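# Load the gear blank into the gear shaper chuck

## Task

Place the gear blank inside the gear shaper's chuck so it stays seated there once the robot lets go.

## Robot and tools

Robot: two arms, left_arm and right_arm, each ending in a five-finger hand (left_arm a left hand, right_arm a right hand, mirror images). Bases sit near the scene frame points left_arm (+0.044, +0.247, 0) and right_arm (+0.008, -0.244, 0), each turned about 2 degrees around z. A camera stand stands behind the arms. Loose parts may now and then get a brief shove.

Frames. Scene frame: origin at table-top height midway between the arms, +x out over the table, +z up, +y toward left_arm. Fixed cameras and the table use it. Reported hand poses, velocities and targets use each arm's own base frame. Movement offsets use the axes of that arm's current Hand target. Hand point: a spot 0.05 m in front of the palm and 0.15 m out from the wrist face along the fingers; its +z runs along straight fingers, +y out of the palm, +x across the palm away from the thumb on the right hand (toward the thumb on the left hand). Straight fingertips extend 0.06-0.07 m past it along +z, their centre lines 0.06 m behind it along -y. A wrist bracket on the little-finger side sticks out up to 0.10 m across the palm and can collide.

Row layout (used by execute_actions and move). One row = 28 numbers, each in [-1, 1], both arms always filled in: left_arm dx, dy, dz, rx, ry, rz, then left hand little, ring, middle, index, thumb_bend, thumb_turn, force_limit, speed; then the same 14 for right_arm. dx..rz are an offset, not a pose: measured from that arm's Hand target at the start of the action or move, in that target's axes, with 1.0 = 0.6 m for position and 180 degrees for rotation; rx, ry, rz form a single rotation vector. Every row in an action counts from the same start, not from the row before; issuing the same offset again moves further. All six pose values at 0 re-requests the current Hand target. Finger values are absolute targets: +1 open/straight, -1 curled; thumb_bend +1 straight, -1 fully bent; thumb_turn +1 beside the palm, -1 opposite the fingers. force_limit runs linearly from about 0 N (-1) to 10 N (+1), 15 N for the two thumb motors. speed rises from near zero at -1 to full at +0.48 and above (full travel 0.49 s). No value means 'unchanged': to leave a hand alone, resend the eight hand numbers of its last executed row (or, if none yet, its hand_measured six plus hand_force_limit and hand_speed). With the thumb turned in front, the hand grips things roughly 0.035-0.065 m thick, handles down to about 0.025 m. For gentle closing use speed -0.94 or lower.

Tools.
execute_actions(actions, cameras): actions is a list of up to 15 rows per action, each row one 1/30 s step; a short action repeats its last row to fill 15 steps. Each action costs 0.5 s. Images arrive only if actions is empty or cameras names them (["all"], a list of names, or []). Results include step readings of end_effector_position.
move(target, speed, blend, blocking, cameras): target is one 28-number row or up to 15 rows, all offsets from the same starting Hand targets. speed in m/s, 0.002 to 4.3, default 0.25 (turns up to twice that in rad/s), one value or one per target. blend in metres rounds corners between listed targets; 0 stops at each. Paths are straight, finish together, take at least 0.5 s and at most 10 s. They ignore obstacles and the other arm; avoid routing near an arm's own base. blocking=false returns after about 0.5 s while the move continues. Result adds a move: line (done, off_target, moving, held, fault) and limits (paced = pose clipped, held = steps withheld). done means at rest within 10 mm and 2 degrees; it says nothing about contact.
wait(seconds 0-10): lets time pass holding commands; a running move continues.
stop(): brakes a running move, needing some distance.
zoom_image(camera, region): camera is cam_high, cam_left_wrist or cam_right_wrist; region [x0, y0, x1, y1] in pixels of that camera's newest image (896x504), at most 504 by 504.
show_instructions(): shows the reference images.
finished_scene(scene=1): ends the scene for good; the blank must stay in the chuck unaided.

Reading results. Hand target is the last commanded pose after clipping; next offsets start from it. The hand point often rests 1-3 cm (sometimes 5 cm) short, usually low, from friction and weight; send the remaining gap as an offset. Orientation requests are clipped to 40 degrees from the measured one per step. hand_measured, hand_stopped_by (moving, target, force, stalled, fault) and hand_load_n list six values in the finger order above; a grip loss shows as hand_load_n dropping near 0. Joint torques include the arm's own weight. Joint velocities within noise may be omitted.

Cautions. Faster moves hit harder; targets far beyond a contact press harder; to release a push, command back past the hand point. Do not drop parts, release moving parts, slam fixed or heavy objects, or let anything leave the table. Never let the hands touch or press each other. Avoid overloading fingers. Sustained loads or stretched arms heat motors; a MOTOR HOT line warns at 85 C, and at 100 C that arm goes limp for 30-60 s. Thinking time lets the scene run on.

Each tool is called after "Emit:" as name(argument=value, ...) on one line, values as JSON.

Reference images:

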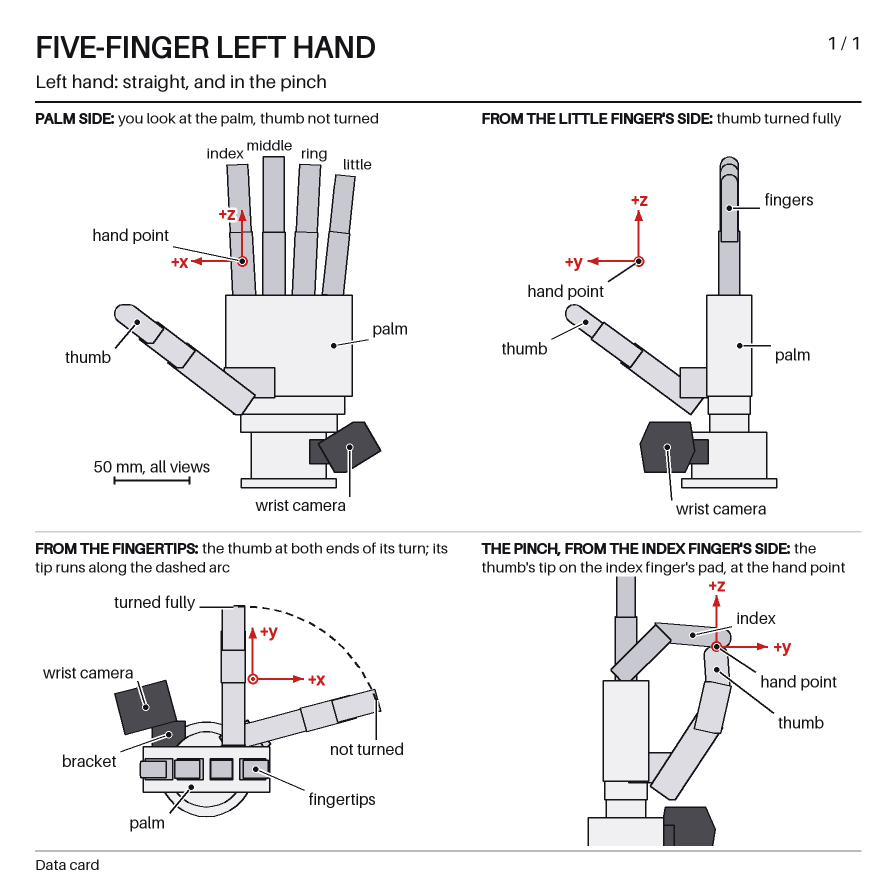

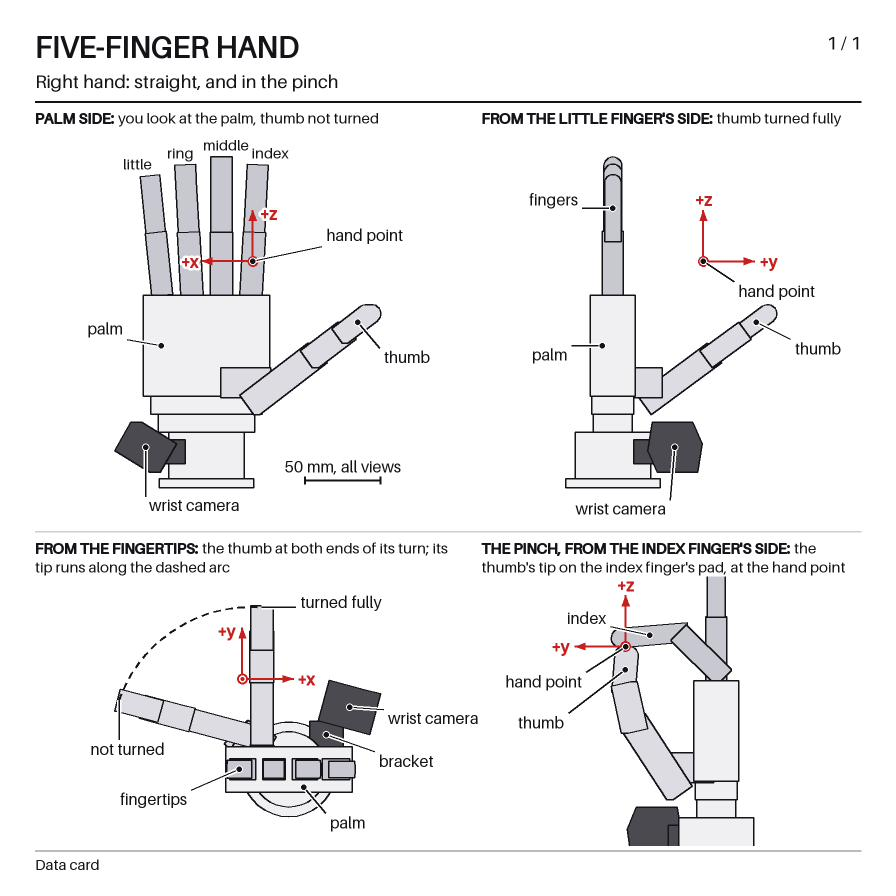

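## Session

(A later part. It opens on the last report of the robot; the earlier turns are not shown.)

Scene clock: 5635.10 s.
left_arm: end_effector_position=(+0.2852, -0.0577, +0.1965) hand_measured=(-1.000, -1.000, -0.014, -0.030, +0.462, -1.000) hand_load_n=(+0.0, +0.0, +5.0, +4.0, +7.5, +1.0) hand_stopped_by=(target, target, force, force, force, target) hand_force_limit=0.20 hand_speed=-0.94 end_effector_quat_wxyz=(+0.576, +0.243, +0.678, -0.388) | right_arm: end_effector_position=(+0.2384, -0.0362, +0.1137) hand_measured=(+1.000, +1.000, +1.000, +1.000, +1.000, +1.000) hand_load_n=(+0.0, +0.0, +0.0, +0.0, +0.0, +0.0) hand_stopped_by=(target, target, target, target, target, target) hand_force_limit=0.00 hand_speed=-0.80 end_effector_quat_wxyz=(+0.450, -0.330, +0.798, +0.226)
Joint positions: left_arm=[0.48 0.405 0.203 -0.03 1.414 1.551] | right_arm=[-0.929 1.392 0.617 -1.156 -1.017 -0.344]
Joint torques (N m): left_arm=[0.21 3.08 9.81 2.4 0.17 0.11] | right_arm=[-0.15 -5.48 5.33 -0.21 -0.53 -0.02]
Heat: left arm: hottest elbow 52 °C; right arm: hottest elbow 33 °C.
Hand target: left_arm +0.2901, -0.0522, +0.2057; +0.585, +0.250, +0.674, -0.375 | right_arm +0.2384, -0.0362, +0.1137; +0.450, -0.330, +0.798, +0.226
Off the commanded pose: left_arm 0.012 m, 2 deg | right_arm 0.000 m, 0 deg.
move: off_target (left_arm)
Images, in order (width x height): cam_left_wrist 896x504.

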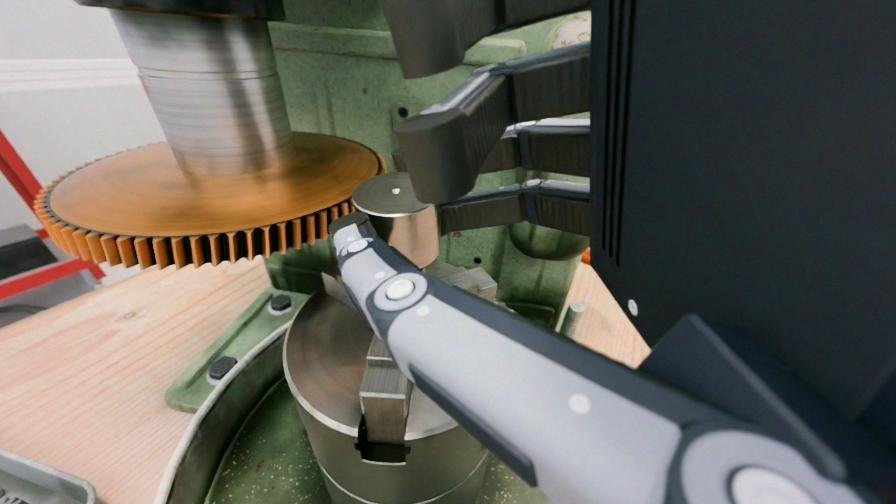

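Emit:
zoom_image(camera="cam_left_wrist", region=[270, 280, 400, 450])

Emit:
zoom_image(camera="cam_left_wrist", region=[390, 260, 530, 470])

Scaled by 2.965 from the camera's 896x504 image, which has a finer 1280x720 frame.

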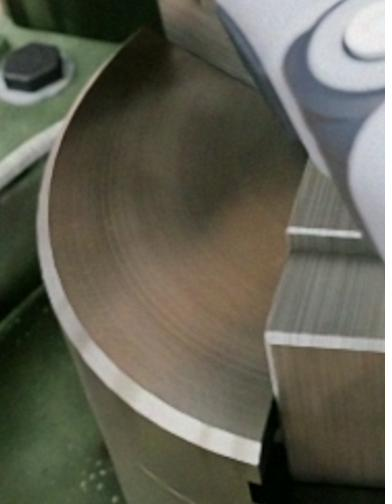

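Scaled by 2.400 from the camera's 896x504 image, which has a finer 1280x720 frame.

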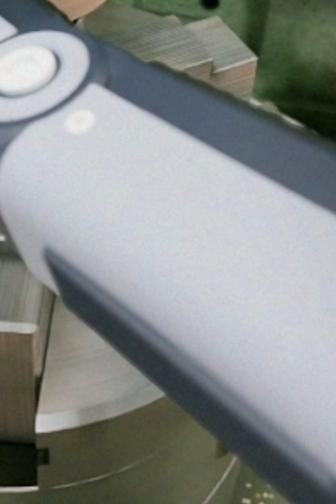

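Emit:
move(target=[0.001224,0.002212,0.000027,0,0,0,-1,-1,-0.06,-0.08,0.43,-1,0.2,-0.94,0,0,0,0,0,0,1,1,1,1,1,1,0,-0.8], speed=0.02)

Scene clock: 5663.77 s.
left_arm: end_effector_position=(+0.2855, -0.0575, +0.1961) hand_measured=(-1.000, -1.000, -0.014, -0.030, +0.462, -1.000) hand_load_n=(+0.0, +0.0, +5.5, +4.0, +7.5, +0.5) hand_stopped_by=(target, target, force, force, force, target) hand_force_limit=0.20 hand_speed=-0.94 end_effector_quat_wxyz=(+0.576, +0.244, +0.677, -0.388) | right_arm: end_effector_position=(+0.2384, -0.0362, +0.1137) hand_measured=(+1.000, +1.000, +1.000, +1.000, +1.000, +1.000) hand_load_n=(+0.0, +0.5, +0.0, +0.5, +0.0, +0.0) hand_stopped_by=(target, target, target, target, target, target) hand_force_limit=0.00 hand_speed=-0.80 end_effector_quat_wxyz=(+0.450, -0.330, +0.798, +0.226)
Joint positions: left_arm=[0.482 0.411 0.203 -0.029 1.418 1.558] | right_arm=[-0.929 1.392 0.617 -1.156 -1.017 -0.344]
Joint torques (N m): left_arm=[0.21 3.55 9.96 2.56 0.1 0.09] | right_arm=[-0.03 -5.48 5.31 -0.21 -0.53 -0.02]
Heat: left arm: hottest elbow 51 °C; right arm: hottest elbow 33 °C.
Hand target: left_arm +0.2909, -0.0515, +0.2046; +0.585, +0.250, +0.674, -0.375 | right_arm +0.2384, -0.0362, +0.1137; +0.450, -0.330, +0.798, +0.226
Off the commanded pose: left_arm 0.012 m, 2 deg | right_arm 0.000 m, 0 deg.
move: off_target (left_arm)

Emit:
wait(seconds=0, cameras=["cam_left_wrist"])

Emit:
zoom_image(camera="cam_left_wrist", region=[280, 170, 532, 380])

Scene clock: 5680.33 s.
left_arm: end_effector_position=(+0.2855, -0.0575, +0.1961) hand_measured=(-1.000, -1.000, -0.014, -0.030, +0.462, -1.000) hand_load_n=(+0.0, +0.0, +5.5, +4.0, +7.0, +0.5) hand_stopped_by=(target, target, force, force, force, target) hand_force_limit=0.20 hand_speed=-0.94 end_effector_quat_wxyz=(+0.576, +0.244, +0.677, -0.388) | right_arm: end_effector_position=(+0.2384, -0.0362, +0.1137) hand_measured=(+1.000, +1.000, +1.000, +1.000, +1.000, +1.000) hand_load_n=(+0.0, +0.0, +0.0, +0.0, +0.0, +0.0) hand_stopped_by=(target, target, target, target, target, target) hand_force_limit=0.00 hand_speed=-0.80 end_effector_quat_wxyz=(+0.450, -0.330, +0.798, +0.226)
Joint positions: left_arm=[0.482 0.411 0.203 -0.029 1.418 1.558] | right_arm=[-0.929 1.392 0.617 -1.156 -1.017 -0.344]
Joint torques (N m): left_arm=[-0.09 3.43 9.89 2.54 0.11 0.09] | right_arm=[-0.09 -5.54 5.31 -0.2 -0.53 -0.02]
Motor temperatures (°C): left_arm=[26 25 50 25 27 26] | right_arm=[25 26 33 24 27 24]
Heat: left arm: hottest elbow 50 °C; right arm: hottest elbow 33 °C.
Hand target: left_arm +0.2910, -0.0515, +0.2046; +0.585, +0.250, +0.674, -0.375 | right_arm +0.2384, -0.0362, +0.1137; +0.450, -0.330, +0.798, +0.226
Off the commanded pose: left_arm 0.012 m, 2 deg | right_arm 0.000 m, 0 deg.
Images, in order (width x height): cam_left_wrist 896x504.

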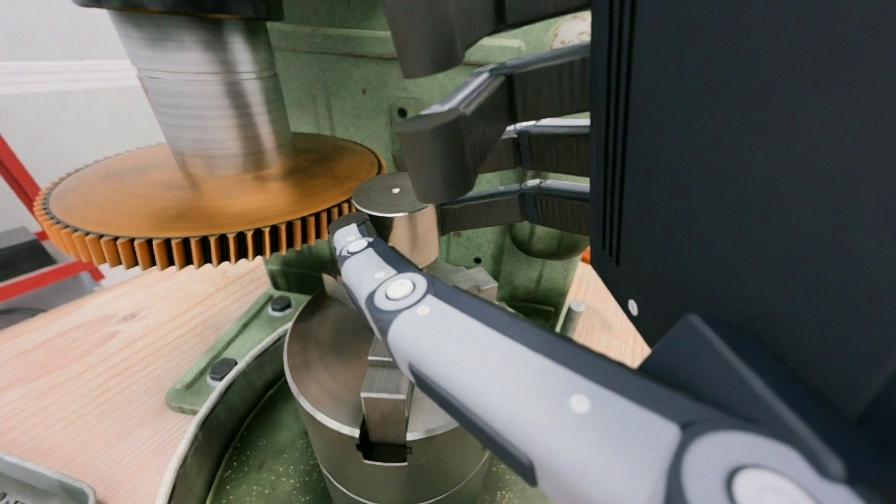

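Scaled by 2.000 from the camera's 896x504 image, which has a finer 1280x720 frame.

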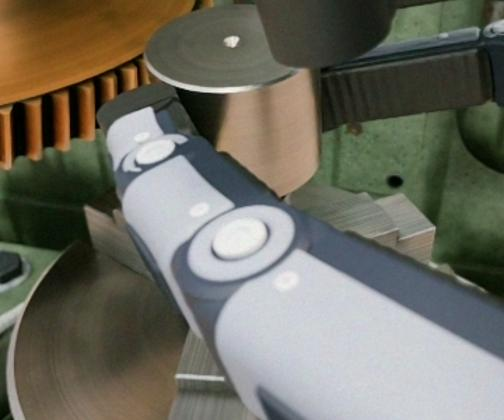

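Emit:
move(target=[0.000655,0.004921,-0.0006,0,0,0,-1,-1,-0.06,-0.08,0.43,-1,0.2,-0.94,0,0,0,0,0,0,1,1,1,1,1,1,0,-0.8], speed=0.02)

Scene clock: 5685.73 s.
left_arm: end_effector_position=(+0.2863, -0.0571, +0.1957) hand_measured=(-1.000, -1.000, -0.014, -0.030, +0.462, -1.000) hand_load_n=(+0.0, +0.0, +5.5, +4.5, +7.5, +0.0) hand_stopped_by=(target, target, force, force, force, target) hand_force_limit=0.20 hand_speed=-0.94 end_effector_quat_wxyz=(+0.576, +0.248, +0.675, -0.389) | right_arm: end_effector_position=(+0.2384, -0.0362, +0.1137) hand_measured=(+1.000, +1.000, +1.000, +1.000, +1.000, +1.000) hand_load_n=(+0.0, +0.0, +0.0, +0.0, +0.0, +0.0) hand_stopped_by=(target, target, target, target, target, target) hand_force_limit=0.00 hand_speed=-0.80 end_effector_quat_wxyz=(+0.450, -0.330, +0.798, +0.226)
Joint positions: left_arm=[0.486 0.426 0.203 -0.018 1.429 1.568] | right_arm=[-0.929 1.392 0.617 -1.156 -1.017 -0.344]
Joint torques (N m): left_arm=[0.73 3.6 10.07 2.36 -0.09 0.13] | right_arm=[-0.09 -5.54 5.31 -0.21 -0.53 -0.03]
Heat: left arm: hottest elbow 50 °C; right arm: hottest elbow 33 °C.
Hand target: left_arm +0.2929, -0.0496, +0.2037; +0.585, +0.250, +0.674, -0.375 | right_arm +0.2384, -0.0362, +0.1137; +0.450, -0.330, +0.798, +0.226
Off the commanded pose: left_arm 0.013 m, 2 deg | right_arm 0.000 m, 0 deg.
move: off_target (left_arm)

Emit:
move(target=[0.003254,0.00071,0.000112,0,0,0,-1,-1,-0.06,-0.08,0.43,-1,0.2,-0.94,0,0,0,0,0,0,1,1,1,1,1,1,0,-0.8], speed=0.02)

Scene clock: 5689.63 s.
left_arm: end_effector_position=(+0.2867, -0.0569, +0.1958) hand_measured=(-1.000, -1.000, -0.014, -0.030, +0.462, -1.000) hand_load_n=(+0.0, +0.0, +5.5, +5.0, +7.0, +0.0) hand_stopped_by=(target, target, force, force, force, target) hand_force_limit=0.20 hand_speed=-0.94 end_effector_quat_wxyz=(+0.576, +0.249, +0.674, -0.389) | right_arm: end_effector_position=(+0.2384, -0.0362, +0.1137) hand_measured=(+1.000, +1.000, +1.000, +1.000, +1.000, +1.000) hand_load_n=(+0.0, +0.0, +0.0, +0.0, +0.0, +0.0) hand_stopped_by=(target, target, target, target, target, target) hand_force_limit=0.00 hand_speed=-0.80 end_effector_quat_wxyz=(+0.450, -0.330, +0.798, +0.226)
Joint positions: left_arm=[0.487 0.43 0.203 -0.012 1.431 1.569] | right_arm=[-0.929 1.392 0.617 -1.156 -1.017 -0.344]
Joint torques (N m): left_arm=[0.44 3.25 9.61 2.45 -0.11 0.1] | right_arm=[-0.15 -5.54 5.31 -0.21 -0.53 -0.02]
Heat: left arm: hottest elbow 50 °C; right arm: hottest elbow 33 °C.
Hand target: left_arm +0.2929, -0.0496, +0.2016; +0.585, +0.250, +0.674, -0.375 | right_arm +0.2384, -0.0362, +0.1137; +0.450, -0.330, +0.798, +0.226
Off the commanded pose: left_arm 0.011 m, 2 deg | right_arm 0.000 m, 0 deg.
move: off_target (left_arm)

Emit:
move(target=[0.004068,-0.00321,0.001269,0,0,0,-1,-1,-0.06,-0.08,0.43,-1,0.2,-0.94,0,0,0,0,0,0,1,1,1,1,1,1,0,-0.8], speed=0.02)

Scene clock: 5692.87 s.
left_arm: end_effector_position=(+0.2872, -0.0564, +0.1960) hand_measured=(-1.000, -1.000, -0.014, -0.030, +0.462, -1.000) hand_load_n=(+0.0, +0.0, +5.5, +5.5, +7.5, +1.0) hand_stopped_by=(target, target, force, force, force, target) hand_force_limit=0.20 hand_speed=-0.94 end_effector_quat_wxyz=(+0.577, +0.249, +0.674, -0.388) | right_arm: end_effector_position=(+0.2384, -0.0362, +0.1137) hand_measured=(+1.000, +1.000, +1.000, +1.000, +1.000, +1.000) hand_load_n=(+0.0, +0.0, +0.0, +0.0, +0.0, -0.5) hand_stopped_by=(target, target, target, target, target, target) hand_force_limit=0.00 hand_speed=-0.80 end_effector_quat_wxyz=(+0.450, -0.330, +0.798, +0.226)
Joint positions: left_arm=[0.487 0.43 0.203 -0.009 1.429 1.569] | right_arm=[-0.929 1.392 0.617 -1.156 -1.017 -0.344]
Joint torques (N m): left_arm=[-0.38 2.37 9.21 2.66 -0.34 0.01] | right_arm=[-0.15 -5.54 5.31 -0.2 -0.53 -0.02]
Heat: left arm: hottest elbow 50 °C; right arm: hottest elbow 33 °C.
Hand target: left_arm +0.2914, -0.0516, +0.1996; +0.585, +0.250, +0.674, -0.375 | right_arm +0.2384, -0.0362, +0.1137; +0.450, -0.330, +0.798, +0.226
Off the commanded pose: left_arm 0.007 m, 2 deg | right_arm 0.000 m, 0 deg.
move: done

Emit:
move(target=[0.004384,-0.004503,0.000267,0,0,0,-1,-1,-0.06,-0.08,0.43,-1,0.2,-0.94,0,0,0,0,0,0,1,1,1,1,1,1,0,-0.8], speed=0.02, cameras=["cam_left_wrist"])

Emit:
zoom_image(camera="cam_left_wrist", region=[340, 160, 508, 328])

Scene clock: 5697.10 s.
left_arm: end_effector_position=(+0.2876, -0.0555, +0.1966) hand_measured=(-1.000, -1.000, -0.014, -0.030, +0.462, -1.000) hand_load_n=(+0.0, +0.0, +5.5, +5.5, +7.5, +1.0) hand_stopped_by=(target, target, force, force, force, target) hand_force_limit=0.20 hand_speed=-0.94 end_effector_quat_wxyz=(+0.579, +0.248, +0.675, -0.385) | right_arm: end_effector_position=(+0.2384, -0.0362, +0.1137) hand_measured=(+1.000, +1.000, +1.000, +1.000, +1.000, +1.000) hand_load_n=(+0.0, +0.0, +0.0, +0.0, +0.0, +0.0) hand_stopped_by=(target, target, target, target, target, target) hand_force_limit=0.00 hand_speed=-0.80 end_effector_quat_wxyz=(+0.450, -0.330, +0.798, +0.226)
Joint positions: left_arm=[0.487 0.425 0.203 -0.009 1.421 1.565] | right_arm=[-0.929 1.392 0.617 -1.156 -1.017 -0.344]
Joint torques (N m): left_arm=[-0.91 1.32 8.44 2.5 -0.26 0.01] | right_arm=[-0.09 -5.54 5.33 -0.2 -0.53 -0.02]
Heat: left arm: hottest elbow 50 °C; right arm: hottest elbow 33 °C.
Hand target: left_arm +0.2889, -0.0536, +0.1977; +0.585, +0.250, +0.674, -0.375 | right_arm +0.2384, -0.0362, +0.1137; +0.450, -0.330, +0.798, +0.226
Off the commanded pose: left_arm 0.003 m, 1 deg | right_arm 0.000 m, 0 deg.
move: done
Images, in order (width x height): cam_left_wrist 896x504.

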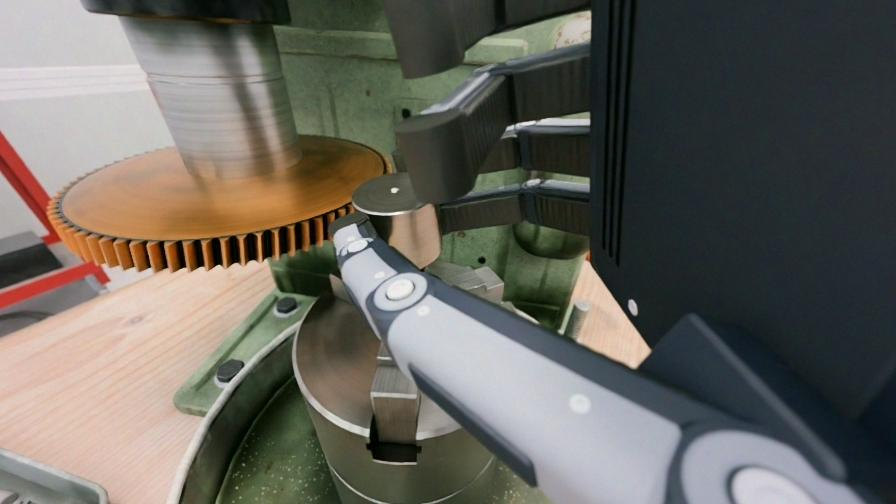

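Scaled by 3.000 from the camera's 896x504 image, which has a finer 1280x720 frame.

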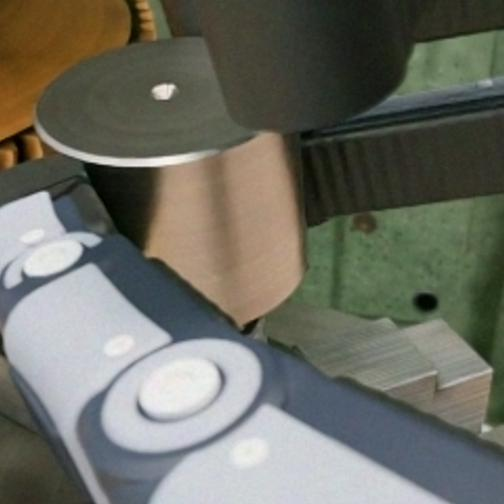

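Emit:
move(target=[0.003944,-0.005219,0.002713,0,0,0,-1,-1,-0.06,-0.08,0.43,-1,0.2,-0.94,0,0,0,0,0,0,1,1,1,1,1,1,0,-0.8], speed=0.02)

Scene clock: 5703.67 s.
left_arm: end_effector_position=(+0.2870, -0.0563, +0.1963) hand_measured=(-1.000, -1.000, -0.014, -0.030, +0.462, -1.000) hand_load_n=(+0.0, +0.0, +5.5, +4.5, +7.5, +0.0) hand_stopped_by=(target, target, force, force, force, target) hand_force_limit=0.20 hand_speed=-0.94 end_effector_quat_wxyz=(+0.582, +0.248, +0.676, -0.379) | right_arm: end_effector_position=(+0.2384, -0.0362, +0.1137) hand_measured=(+1.000, +1.000, +1.000, +1.000, +1.000, +1.000) hand_load_n=(+0.0, +0.0, +0.0, +0.0, +0.0, +0.0) hand_stopped_by=(target, target, target, target, target, target) hand_force_limit=0.00 hand_speed=-0.80 end_effector_quat_wxyz=(+0.450, -0.330, +0.798, +0.226)
Joint positions: left_arm=[0.478 0.404 0.195 -0.006 1.403 1.559] | right_arm=[-0.929 1.392 0.617 -1.156 -1.017 -0.344]
Joint torques (N m): left_arm=[-1.79 2.02 8.4 2.55 -0.08 -0.05] | right_arm=[-0.09 -5.54 5.31 -0.2 -0.53 -0.02]
Heat: left arm: hottest elbow 49 °C; right arm: hottest elbow 33 °C.
Hand target: left_arm +0.2870, -0.0570, +0.1959; +0.585, +0.250, +0.674, -0.375 | right_arm +0.2384, -0.0362, +0.1137; +0.450, -0.330, +0.798, +0.226
Off the commanded pose: left_arm 0.001 m, 1 deg | right_arm 0.000 m, 0 deg.
move: done

Emit:
wait(seconds=0, cameras=["cam_left_wrist"])

Emit:
zoom_image(camera="cam_left_wrist", region=[340, 160, 508, 328])

Emit:
zoom_image(camera="cam_left_wrist", region=[270, 260, 522, 470])

Scene clock: 5719.33 s.
left_arm: end_effector_position=(+0.2870, -0.0563, +0.1963) hand_measured=(-1.000, -1.000, -0.014, -0.030, +0.462, -1.000) hand_load_n=(+0.0, +0.0, +5.5, +5.0, +7.5, +0.0) hand_stopped_by=(target, target, force, force, force, target) hand_force_limit=0.20 hand_speed=-0.94 end_effector_quat_wxyz=(+0.582, +0.248, +0.676, -0.379) | right_arm: end_effector_position=(+0.2384, -0.0362, +0.1137) hand_measured=(+1.000, +1.000, +1.000, +1.000, +1.000, +1.000) hand_load_n=(+0.0, +0.0, +0.0, +0.0, +0.0, +0.0) hand_stopped_by=(target, target, target, target, target, target) hand_force_limit=0.00 hand_speed=-0.80 end_effector_quat_wxyz=(+0.450, -0.330, +0.798, +0.226)
Joint positions: left_arm=[0.478 0.404 0.195 -0.006 1.403 1.558] | right_arm=[-0.929 1.392 0.617 -1.156 -1.017 -0.344]
Joint torques (N m): left_arm=[-1.49 1.61 8.35 2.61 -0.12 -0.09] | right_arm=[-0.09 -5.54 5.31 -0.2 -0.53 -0.02]
Heat: left arm: hottest elbow 49 °C; right arm: hottest elbow 33 °C.
Hand target: left_arm +0.2870, -0.0570, +0.1959; +0.585, +0.250, +0.674, -0.375 | right_arm +0.2384, -0.0362, +0.1137; +0.450, -0.330, +0.798, +0.226
Off the commanded pose: left_arm 0.001 m, 1 deg | right_arm 0.000 m, 0 deg.
Images, in order (width x height): cam_left_wrist 896x504.

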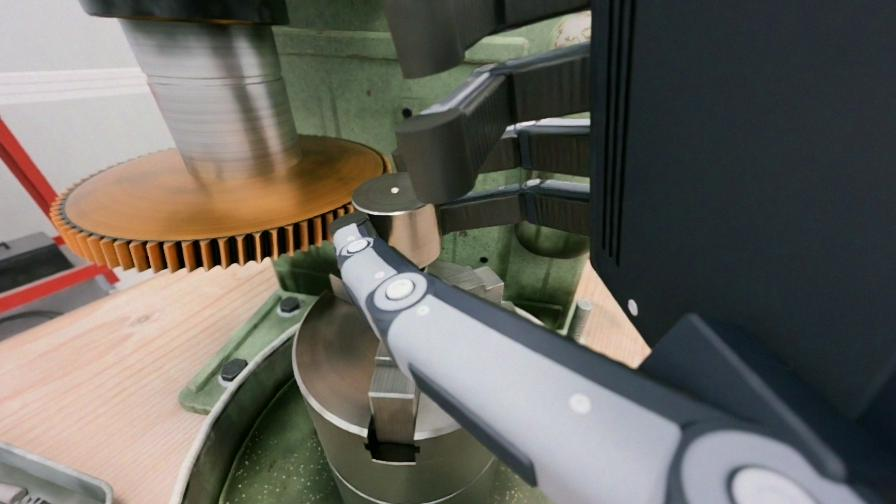

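Scaled by 3.000 from the camera's 896x504 image, which has a finer 1280x720 frame.

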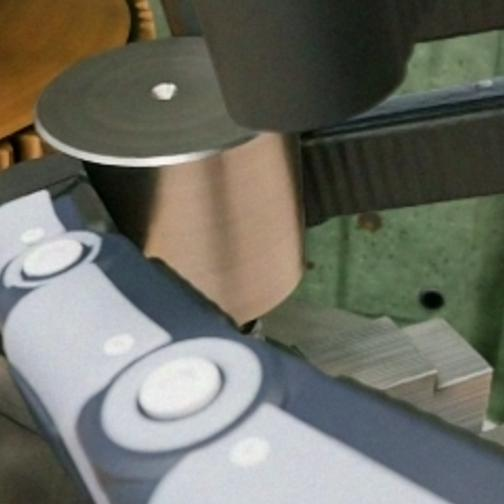

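Scaled by 2.000 from the camera's 896x504 image, which has a finer 1280x720 frame.

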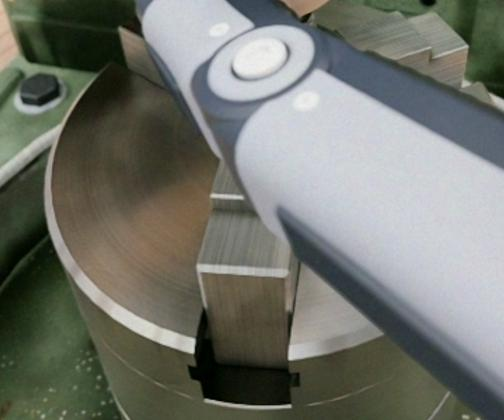

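Emit:
zoom_image(camera="cam_left_wrist", region=[285, 290, 411, 395])

Emit:
zoom_image(camera="cam_left_wrist", region=[285, 375, 411, 480])

Emit:
zoom_image(camera="cam_left_wrist", region=[395, 375, 521, 480])

Emit:
zoom_image(camera="cam_left_wrist", region=[400, 240, 526, 345])

Scaled by 4.000 from the camera's 896x504 image, which has a finer 1280x720 frame.

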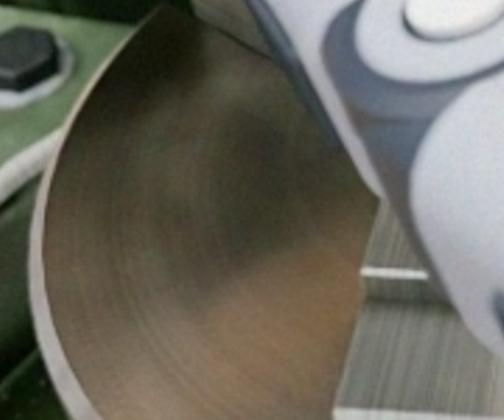

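Scaled by 4.000 from the camera's 896x504 image, which has a finer 1280x720 frame.

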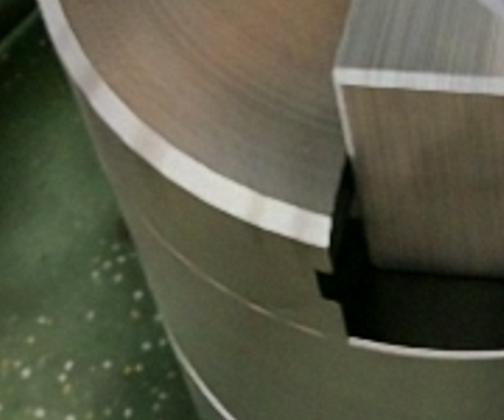

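Scaled by 4.000 from the camera's 896x504 image, which has a finer 1280x720 frame.

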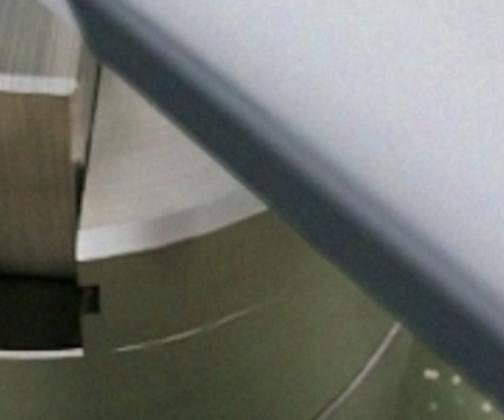

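Scaled by 4.000 from the camera's 896x504 image, which has a finer 1280x720 frame.

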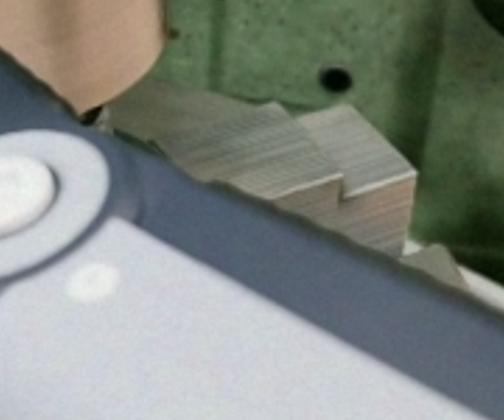

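Emit:
move(target=[0.003254,0.00071,0.000112,0,0,0,-1,-1,-0.06,-0.08,0.43,-1,0.2,-0.94,0,0,0,0,0,0,1,1,1,1,1,1,0,-0.8], speed=0.02)

Scene clock: 5792.97 s.
left_arm: end_effector_position=(+0.2871, -0.0563, +0.1961) hand_measured=(-1.000, -1.000, -0.014, -0.030, +0.462, -1.000) hand_load_n=(+0.0, +0.0, +5.5, +4.5, +7.5, +0.0) hand_stopped_by=(target, target, force, force, force, target) hand_force_limit=0.20 hand_speed=-0.94 end_effector_quat_wxyz=(+0.583, +0.250, +0.674, -0.377) | right_arm: end_effector_position=(+0.2384, -0.0362, +0.1137) hand_measured=(+1.000, +1.000, +1.000, +1.000, +1.000, +1.000) hand_load_n=(+0.0, +0.0, +0.0, +0.0, +0.0, +0.0) hand_stopped_by=(target, target, target, target, target, target) hand_force_limit=0.00 hand_speed=-0.80 end_effector_quat_wxyz=(+0.450, -0.330, +0.798, +0.226)
Joint positions: left_arm=[0.477 0.404 0.192 0.003 1.403 1.558] | right_arm=[-0.929 1.392 0.617 -1.156 -1.017 -0.344]
Joint torques (N m): left_arm=[-1.67 1.79 7.98 2.54 -0.12 -0.11] | right_arm=[-0.09 -5.54 5.33 -0.21 -0.53 -0.02]
Heat: left arm: hottest elbow 47 °C; right arm: hottest elbow 33 °C.
Hand target: left_arm +0.2870, -0.0569, +0.1940; +0.585, +0.250, +0.674, -0.375 | right_arm +0.2384, -0.0362, +0.1137; +0.450, -0.330, +0.798, +0.226
Off the commanded pose: left_arm 0.002 m, 0 deg | right_arm 0.000 m, 0 deg.
move: done

Emit:
wait(seconds=0, cameras=["cam_high", "cam_right_wrist"])

Scene clock: 5805.33 s.
left_arm: end_effector_position=(+0.2871, -0.0563, +0.1961) hand_measured=(-1.000, -1.000, -0.014, -0.030, +0.462, -1.000) hand_load_n=(+0.0, +0.0, +5.5, +4.5, +7.5, +0.0) hand_stopped_by=(target, target, force, force, force, target) hand_force_limit=0.20 hand_speed=-0.94 end_effector_quat_wxyz=(+0.583, +0.250, +0.674, -0.377) | right_arm: end_effector_position=(+0.2384, -0.0362, +0.1137) hand_measured=(+1.000, +1.000, +1.000, +1.000, +1.000, +1.000) hand_load_n=(+0.0, +0.0, +0.0, +0.0, +0.0, +0.0) hand_stopped_by=(target, target, target, target, target, target) hand_force_limit=0.00 hand_speed=-0.80 end_effector_quat_wxyz=(+0.450, -0.330, +0.798, +0.226)
Joint positions: left_arm=[0.477 0.404 0.192 0.004 1.403 1.557] | right_arm=[-0.929 1.392 0.617 -1.156 -1.017 -0.344]
Joint torques (N m): left_arm=[-1.38 2.32 8.05 2.73 -0.1 -0.06] | right_arm=[-0.09 -5.48 5.31 -0.21 -0.53 -0.02]
Heat: left arm: hottest elbow 46 °C; right arm: hottest elbow 33 °C.
Hand target: left_arm +0.2870, -0.0569, +0.1940; +0.585, +0.250, +0.674, -0.375 | right_arm +0.2384, -0.0362, +0.1137; +0.450, -0.330, +0.798, +0.226
Off the commanded pose: left_arm 0.002 m, 0 deg | right_arm 0.000 m, 0 deg.
Images, in order (width x height): cam_high 896x504, cam_right_wrist 896x504.

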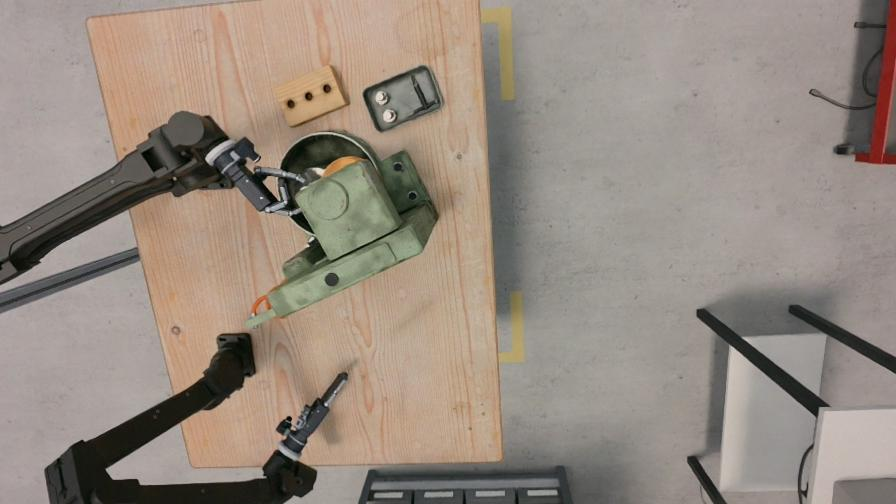

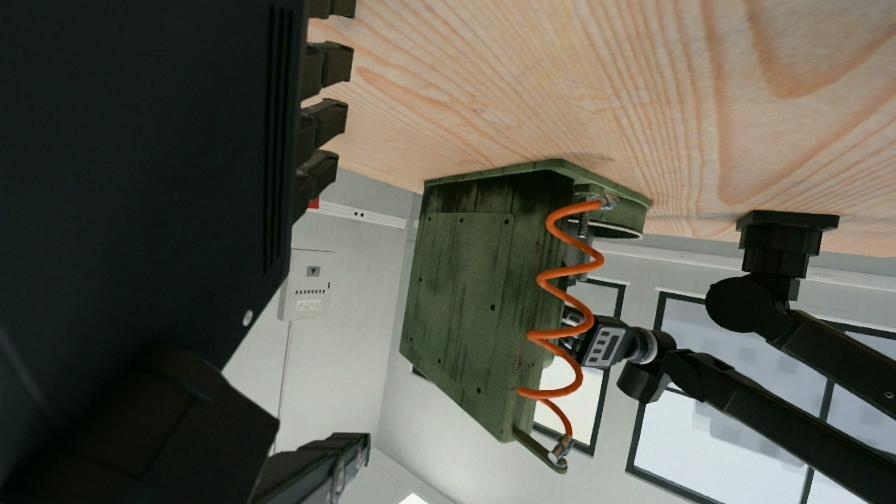

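Emit:
zoom_image(camera="cam_high", region=[260, 130, 360, 213])

Emit:
zoom_image(camera="cam_right_wrist", region=[540, 190, 680, 400])

Scaled by 5.040 from the camera's 896x504 image, which has a finer 1280x720 frame.

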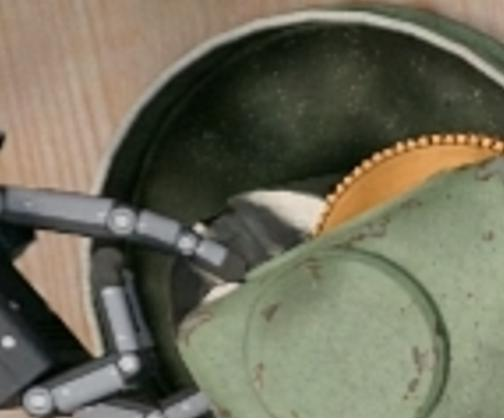

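Scaled by 2.400 from the camera's 896x504 image, which has a finer 1280x720 frame.

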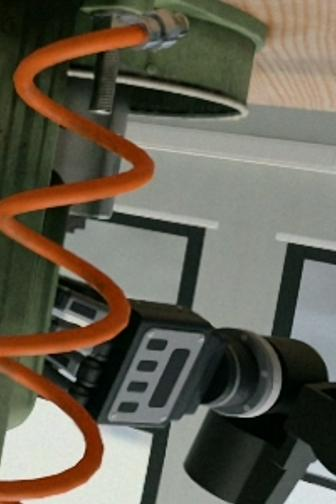

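Emit:
move(target=[0.0,0.0,-0.005,0,0,0,-1,-1,-0.06,-0.08,0.43,-1,0.2,-0.94,0,0,0,0,0,0,1,1,1,1,1,1,0,-0.8], speed=0.01)

Scene clock: 5848.23 s.
left_arm: end_effector_position=(+0.2861, -0.0566, +0.1959) hand_measured=(-1.000, -1.000, -0.014, -0.030, +0.462, -1.000) hand_load_n=(+0.0, +0.0, +5.5, +5.0, +7.5, +0.0) hand_stopped_by=(target, target, force, force, force, target) hand_force_limit=0.20 hand_speed=-0.94 end_effector_quat_wxyz=(+0.583, +0.251, +0.673, -0.379) | right_arm: end_effector_position=(+0.2384, -0.0362, +0.1137) hand_measured=(+1.000, +1.000, +1.000, +1.000, +1.000, +1.000) hand_load_n=(+0.0, +0.0, +0.0, +0.0, +0.0, +0.0) hand_stopped_by=(target, target, target, target, target, target) hand_force_limit=0.00 hand_speed=-0.80 end_effector_quat_wxyz=(+0.450, -0.330, +0.798, +0.226)
Joint positions: left_arm=[0.482 0.404 0.191 0.004 1.412 1.557] | right_arm=[-0.929 1.392 0.617 -1.156 -1.017 -0.344]
Joint torques (N m): left_arm=[0.09 2.14 8.32 1.83 0.27 0.07] | right_arm=[-0.09 -5.54 5.31 -0.2 -0.53 -0.02]
Motor temperatures (°C): left_arm=[26 25 45 25 27 26] | right_arm=[25 26 33 24 27 24]
Heat: left arm: hottest elbow 45 °C; right arm: hottest elbow 33 °C.
Hand target: left_arm +0.2852, -0.0546, +0.1940; +0.585, +0.250, +0.674, -0.375 | right_arm +0.2384, -0.0362, +0.1137; +0.450, -0.330, +0.798, +0.226
Off the commanded pose: left_arm 0.003 m, 1 deg | right_arm 0.000 m, 0 deg.
move: done

Emit:
move(target=[0.0,0.002,-0.003,0,0,0,-1,-1,-0.06,-0.08,0.43,-1,0.2,-0.94,0,0,0,0,0,0,1,1,1,1,1,1,0,-0.8], speed=0.01)

Scene clock: 5851.47 s.
left_arm: end_effector_position=(+0.2851, -0.0551, +0.1948) hand_measured=(-1.000, -1.000, -0.014, -0.030, +0.462, -1.000) hand_load_n=(+0.0, +0.0, +5.0, +5.5, +7.5, +1.0) hand_stopped_by=(target, target, force, force, force, target) hand_force_limit=0.20 hand_speed=-0.94 end_effector_quat_wxyz=(+0.583, +0.250, +0.673, -0.380) | right_arm: end_effector_position=(+0.2384, -0.0362, +0.1137) hand_measured=(+1.000, +1.000, +1.000, +1.000, +1.000, +1.000) hand_load_n=(+0.0, +0.0, +0.0, +0.0, +0.0, +0.0) hand_stopped_by=(target, target, target, target, target, target) hand_force_limit=0.00 hand_speed=-0.80 end_effector_quat_wxyz=(+0.450, -0.330, +0.798, +0.226)
Joint positions: left_arm=[0.495 0.404 0.189 -0.004 1.424 1.565] | right_arm=[-0.929 1.392 0.617 -1.156 -1.017 -0.344]
Joint torques (N m): left_arm=[-0.21 2.61 8.55 1.48 0.34 0.08] | right_arm=[-0.15 -5.54 5.33 -0.21 -0.53 -0.02]
Heat: left arm: hottest elbow 45 °C; right arm: hottest elbow 33 °C.
Hand target: left_arm +0.2851, -0.0524, +0.1938; +0.585, +0.250, +0.674, -0.375 | right_arm +0.2384, -0.0362, +0.1137; +0.450, -0.330, +0.798, +0.226
Off the commanded pose: left_arm 0.003 m, 1 deg | right_arm 0.000 m, 0 deg.
move: done

Emit:
move(target=[0.0035,0.0,0.0,0,0,0,-1,-1,-0.06,-0.08,0.43,-1,0.2,-0.94,0,0,0,0,0,0,1,1,1,1,1,1,0,-0.8], speed=0.01, cameras=["cam_left_wrist"])

Emit:
zoom_image(camera="cam_left_wrist", region=[340, 160, 508, 328])

Scene clock: 5857.20 s.
left_arm: end_effector_position=(+0.2850, -0.0552, +0.1946) hand_measured=(-1.000, -1.000, -0.014, -0.030, +0.462, -1.000) hand_load_n=(+0.0, +0.0, +5.0, +5.5, +7.5, +1.0) hand_stopped_by=(target, target, force, force, force, target) hand_force_limit=0.20 hand_speed=-0.94 end_effector_quat_wxyz=(+0.583, +0.251, +0.673, -0.379) | right_arm: end_effector_position=(+0.2384, -0.0362, +0.1137) hand_measured=(+1.000, +1.000, +1.000, +1.000, +1.000, +1.000) hand_load_n=(+0.0, +0.0, +0.0, +0.0, +0.0, +0.0) hand_stopped_by=(target, target, target, target, target, target) hand_force_limit=0.00 hand_speed=-0.80 end_effector_quat_wxyz=(+0.450, -0.330, +0.798, +0.226)
Joint positions: left_arm=[0.495 0.404 0.188 -0.004 1.425 1.57] | right_arm=[-0.929 1.392 0.617 -1.156 -1.017 -0.344]
Joint torques (N m): left_arm=[0.62 2.08 8.35 1.68 0.33 0.15] | right_arm=[-0.09 -5.54 5.33 -0.21 -0.53 -0.02]
Heat: left arm: hottest elbow 46 °C; right arm: hottest elbow 33 °C.
Hand target: left_arm +0.2847, -0.0526, +0.1919; +0.585, +0.250, +0.674, -0.375 | right_arm +0.2384, -0.0362, +0.1137; +0.450, -0.330, +0.798, +0.226
Off the commanded pose: left_arm 0.004 m, 1 deg | right_arm 0.000 m, 0 deg.
move: done
Images, in order (width x height): cam_left_wrist 896x504.

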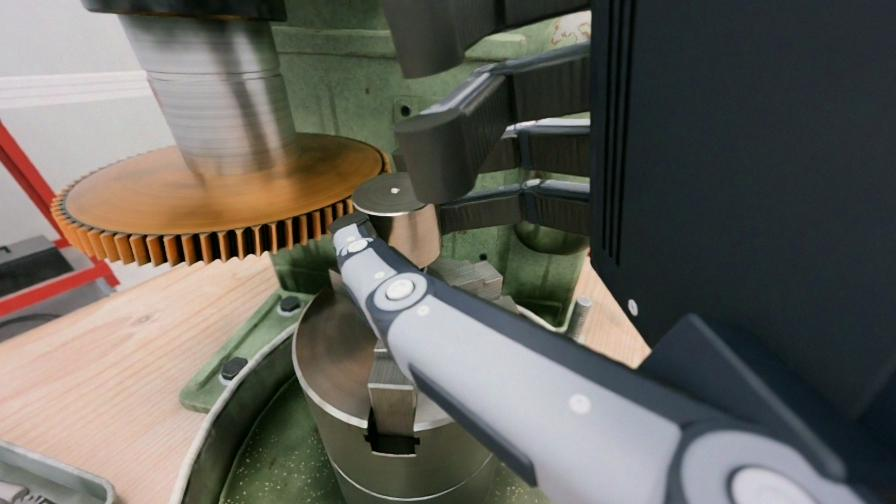

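Scaled by 3.000 from the camera's 896x504 image, which has a finer 1280x720 frame.

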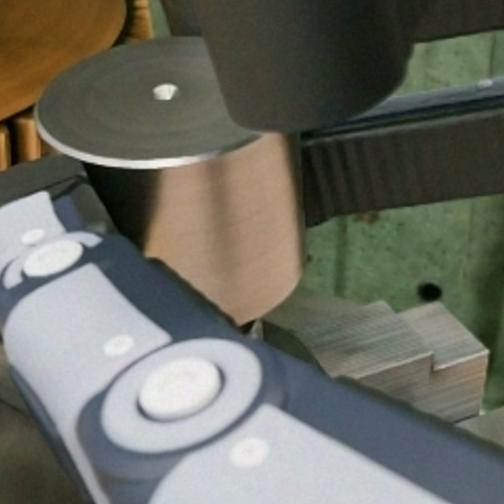

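Emit:
move(target=[0.0,0.0,-0.0035,0,0,0,-1,-1,-0.06,-0.08,0.43,-1,0.2,-0.94,0,0,0,0,0,0,1,1,1,1,1,1,0,-0.8], speed=0.01)

Scene clock: 5871.10 s.
left_arm: end_effector_position=(+0.2834, -0.0550, +0.1938) hand_measured=(-1.000, -1.000, -0.014, -0.030, +0.462, -1.000) hand_load_n=(+0.0, +0.0, +4.5, +6.5, +7.0, +1.5) hand_stopped_by=(target, target, force, force, force, target) hand_force_limit=0.20 hand_speed=-0.94 end_effector_quat_wxyz=(+0.584, +0.256, +0.671, -0.380) | right_arm: end_effector_position=(+0.2384, -0.0362, +0.1137) hand_measured=(+1.000, +1.000, +1.000, +1.000, +1.000, +1.000) hand_load_n=(+0.0, +0.0, +0.5, +0.0, +0.0, +0.0) hand_stopped_by=(target, target, target, target, target, target) hand_force_limit=0.00 hand_speed=-0.80 end_effector_quat_wxyz=(+0.450, -0.330, +0.798, +0.226)
Joint positions: left_arm=[0.505 0.404 0.188 -0.022 1.442 1.594] | right_arm=[-0.929 1.392 0.617 -1.156 -1.017 -0.344]
Joint torques (N m): left_arm=[0.26 1.79 8.58 1.31 0.15 0.06] | right_arm=[-0.09 -5.54 5.31 -0.2 -0.53 -0.02]
Heat: left arm: hottest elbow 45 °C; right arm: hottest elbow 33 °C.
Hand target: left_arm +0.2834, -0.0510, +0.1918; +0.585, +0.250, +0.674, -0.375 | right_arm +0.2384, -0.0362, +0.1137; +0.450, -0.330, +0.798, +0.226
Off the commanded pose: left_arm 0.004 m, 1 deg | right_arm 0.000 m, 0 deg.
move: done

Emit:
wait(seconds=0, cameras=["cam_left_wrist"])

Emit:
zoom_image(camera="cam_left_wrist", region=[405, 245, 465, 295])

Emit:
zoom_image(camera="cam_left_wrist", region=[315, 250, 375, 300])

Scene clock: 5883.30 s.
left_arm: end_effector_position=(+0.2834, -0.0550, +0.1938) hand_measured=(-1.000, -1.000, -0.014, -0.030, +0.462, -1.000) hand_load_n=(+0.0, +0.0, +4.5, +6.5, +7.0, +1.5) hand_stopped_by=(target, target, force, force, force, target) hand_force_limit=0.20 hand_speed=-0.94 end_effector_quat_wxyz=(+0.584, +0.256, +0.671, -0.380) | right_arm: end_effector_position=(+0.2384, -0.0362, +0.1137) hand_measured=(+1.000, +1.000, +1.000, +1.000, +1.000, +1.000) hand_load_n=(+0.0, +0.0, +0.0, +0.0, +0.0, +0.0) hand_stopped_by=(target, target, target, target, target, target) hand_force_limit=0.00 hand_speed=-0.80 end_effector_quat_wxyz=(+0.450, -0.330, +0.798, +0.226)
Joint positions: left_arm=[0.505 0.404 0.188 -0.022 1.442 1.595] | right_arm=[-0.929 1.392 0.617 -1.156 -1.017 -0.344]
Joint torques (N m): left_arm=[0.5 2.08 8.61 1.42 0.15 0.02] | right_arm=[-0.09 -5.48 5.31 -0.21 -0.53 -0.02]
Heat: left arm: hottest elbow 45 °C; right arm: hottest elbow 33 °C.
Hand target: left_arm +0.2834, -0.0510, +0.1917; +0.585, +0.250, +0.674, -0.375 | right_arm +0.2384, -0.0362, +0.1137; +0.450, -0.330, +0.798, +0.226
Off the commanded pose: left_arm 0.004 m, 1 deg | right_arm 0.000 m, 0 deg.
Images, in order (width x height): cam_left_wrist 896x504.

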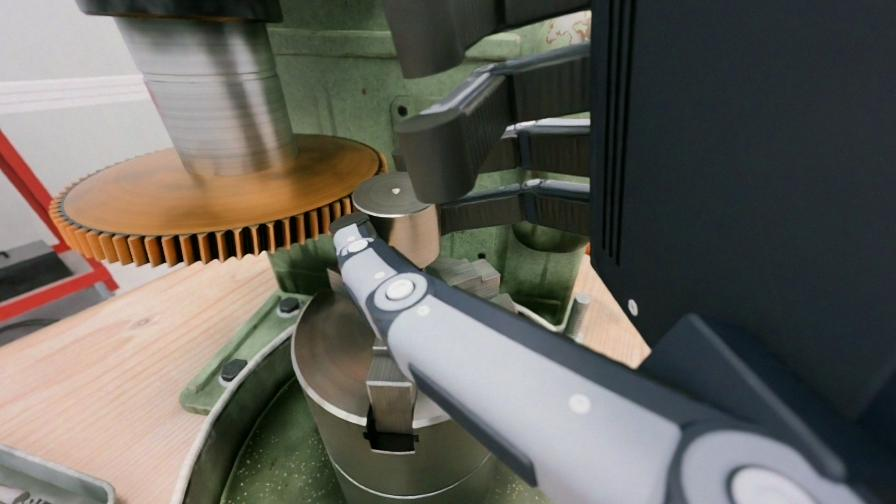

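Scaled by 8.400 from the camera's 896x504 image, which has a finer 1280x720 frame.

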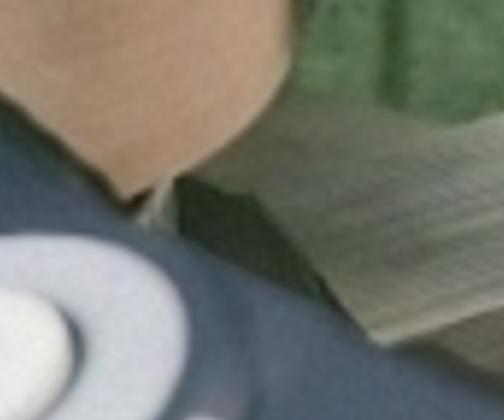

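Scaled by 8.400 from the camera's 896x504 image, which has a finer 1280x720 frame.

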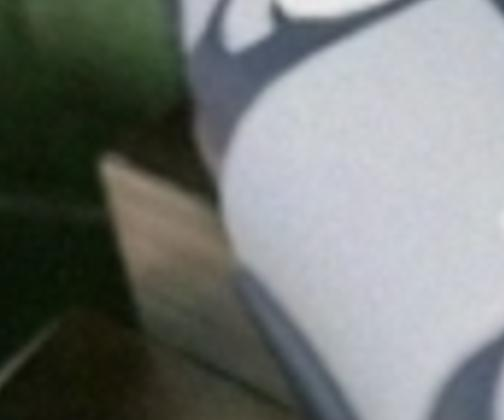

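Emit:
zoom_image(camera="cam_left_wrist", region=[400, 240, 526, 345])

Emit:
zoom_image(camera="cam_left_wrist", region=[285, 375, 411, 480])

Emit:
zoom_image(camera="cam_left_wrist", region=[285, 290, 411, 395])

Emit:
zoom_image(camera="cam_left_wrist", region=[395, 375, 521, 480])

Scaled by 4.000 from the camera's 896x504 image, which has a finer 1280x720 frame.

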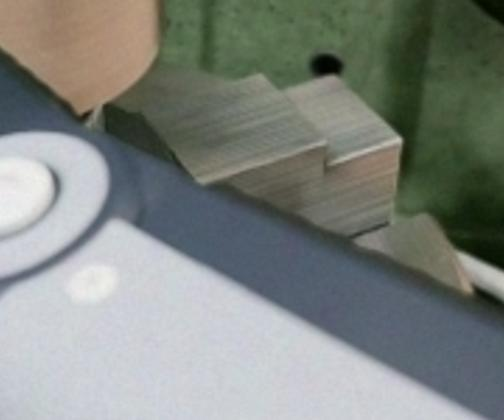

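Scaled by 4.000 from the camera's 896x504 image, which has a finer 1280x720 frame.

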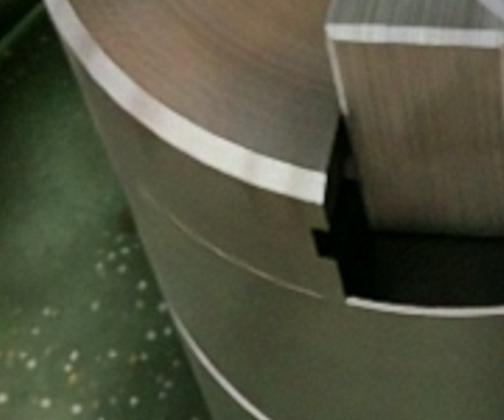

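Scaled by 4.000 from the camera's 896x504 image, which has a finer 1280x720 frame.

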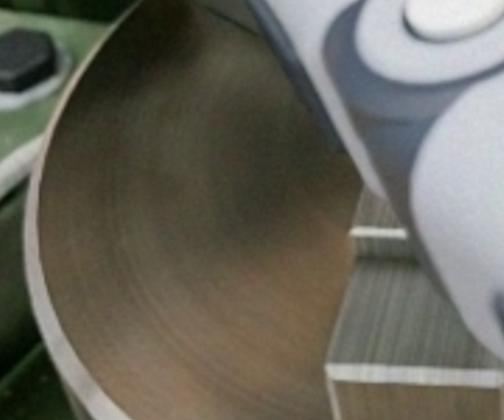

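Scaled by 4.000 from the camera's 896x504 image, which has a finer 1280x720 frame.

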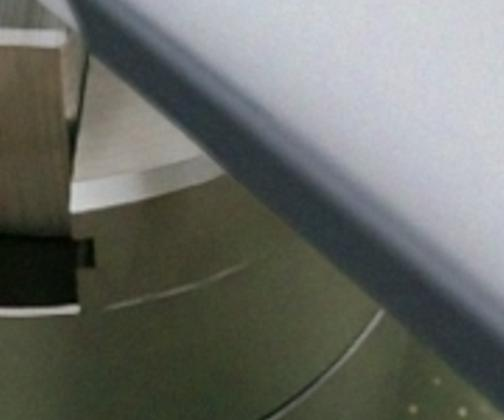

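Emit:
move(target=[0.0015,0.0,-0.002,0,0,0,-1,-1,-0.06,-0.08,0.43,-1,0.2,-0.94,0,0,0,0,0,0,1,1,1,1,1,1,0,-0.8], speed=0.01)

Scene clock: 5910.80 s.
left_arm: end_effector_position=(+0.2823, -0.0548, +0.1929) hand_measured=(-1.000, -1.000, -0.014, -0.030, +0.462, -1.000) hand_load_n=(+0.0, +0.0, +4.5, +7.0, +7.0, +1.0) hand_stopped_by=(target, target, force, force, force, target) hand_force_limit=0.20 hand_speed=-0.94 end_effector_quat_wxyz=(+0.584, +0.259, +0.669, -0.379) | right_arm: end_effector_position=(+0.2384, -0.0362, +0.1137) hand_measured=(+1.000, +1.000, +1.000, +1.000, +1.000, +1.000) hand_load_n=(+0.0, +0.0, +0.0, +0.0, -0.5, +0.0) hand_stopped_by=(target, target, target, target, target, target) hand_force_limit=0.00 hand_speed=-0.80 end_effector_quat_wxyz=(+0.450, -0.330, +0.798, +0.226)
Joint positions: left_arm=[0.512 0.404 0.188 -0.041 1.453 1.62] | right_arm=[-0.929 1.392 0.617 -1.156 -1.017 -0.344]
Joint torques (N m): left_arm=[0.5 2.32 8.64 1.14 0.07 -0.05] | right_arm=[-0.09 -5.48 5.31 -0.21 -0.53 -0.02]
Heat: left arm: hottest elbow 45 °C; right arm: hottest elbow 33 °C.
Hand target: left_arm +0.2825, -0.0501, +0.1909; +0.585, +0.250, +0.674, -0.375 | right_arm +0.2384, -0.0362, +0.1137; +0.450, -0.330, +0.798, +0.226
Off the commanded pose: left_arm 0.005 m, 1 deg | right_arm 0.000 m, 0 deg.
move: done


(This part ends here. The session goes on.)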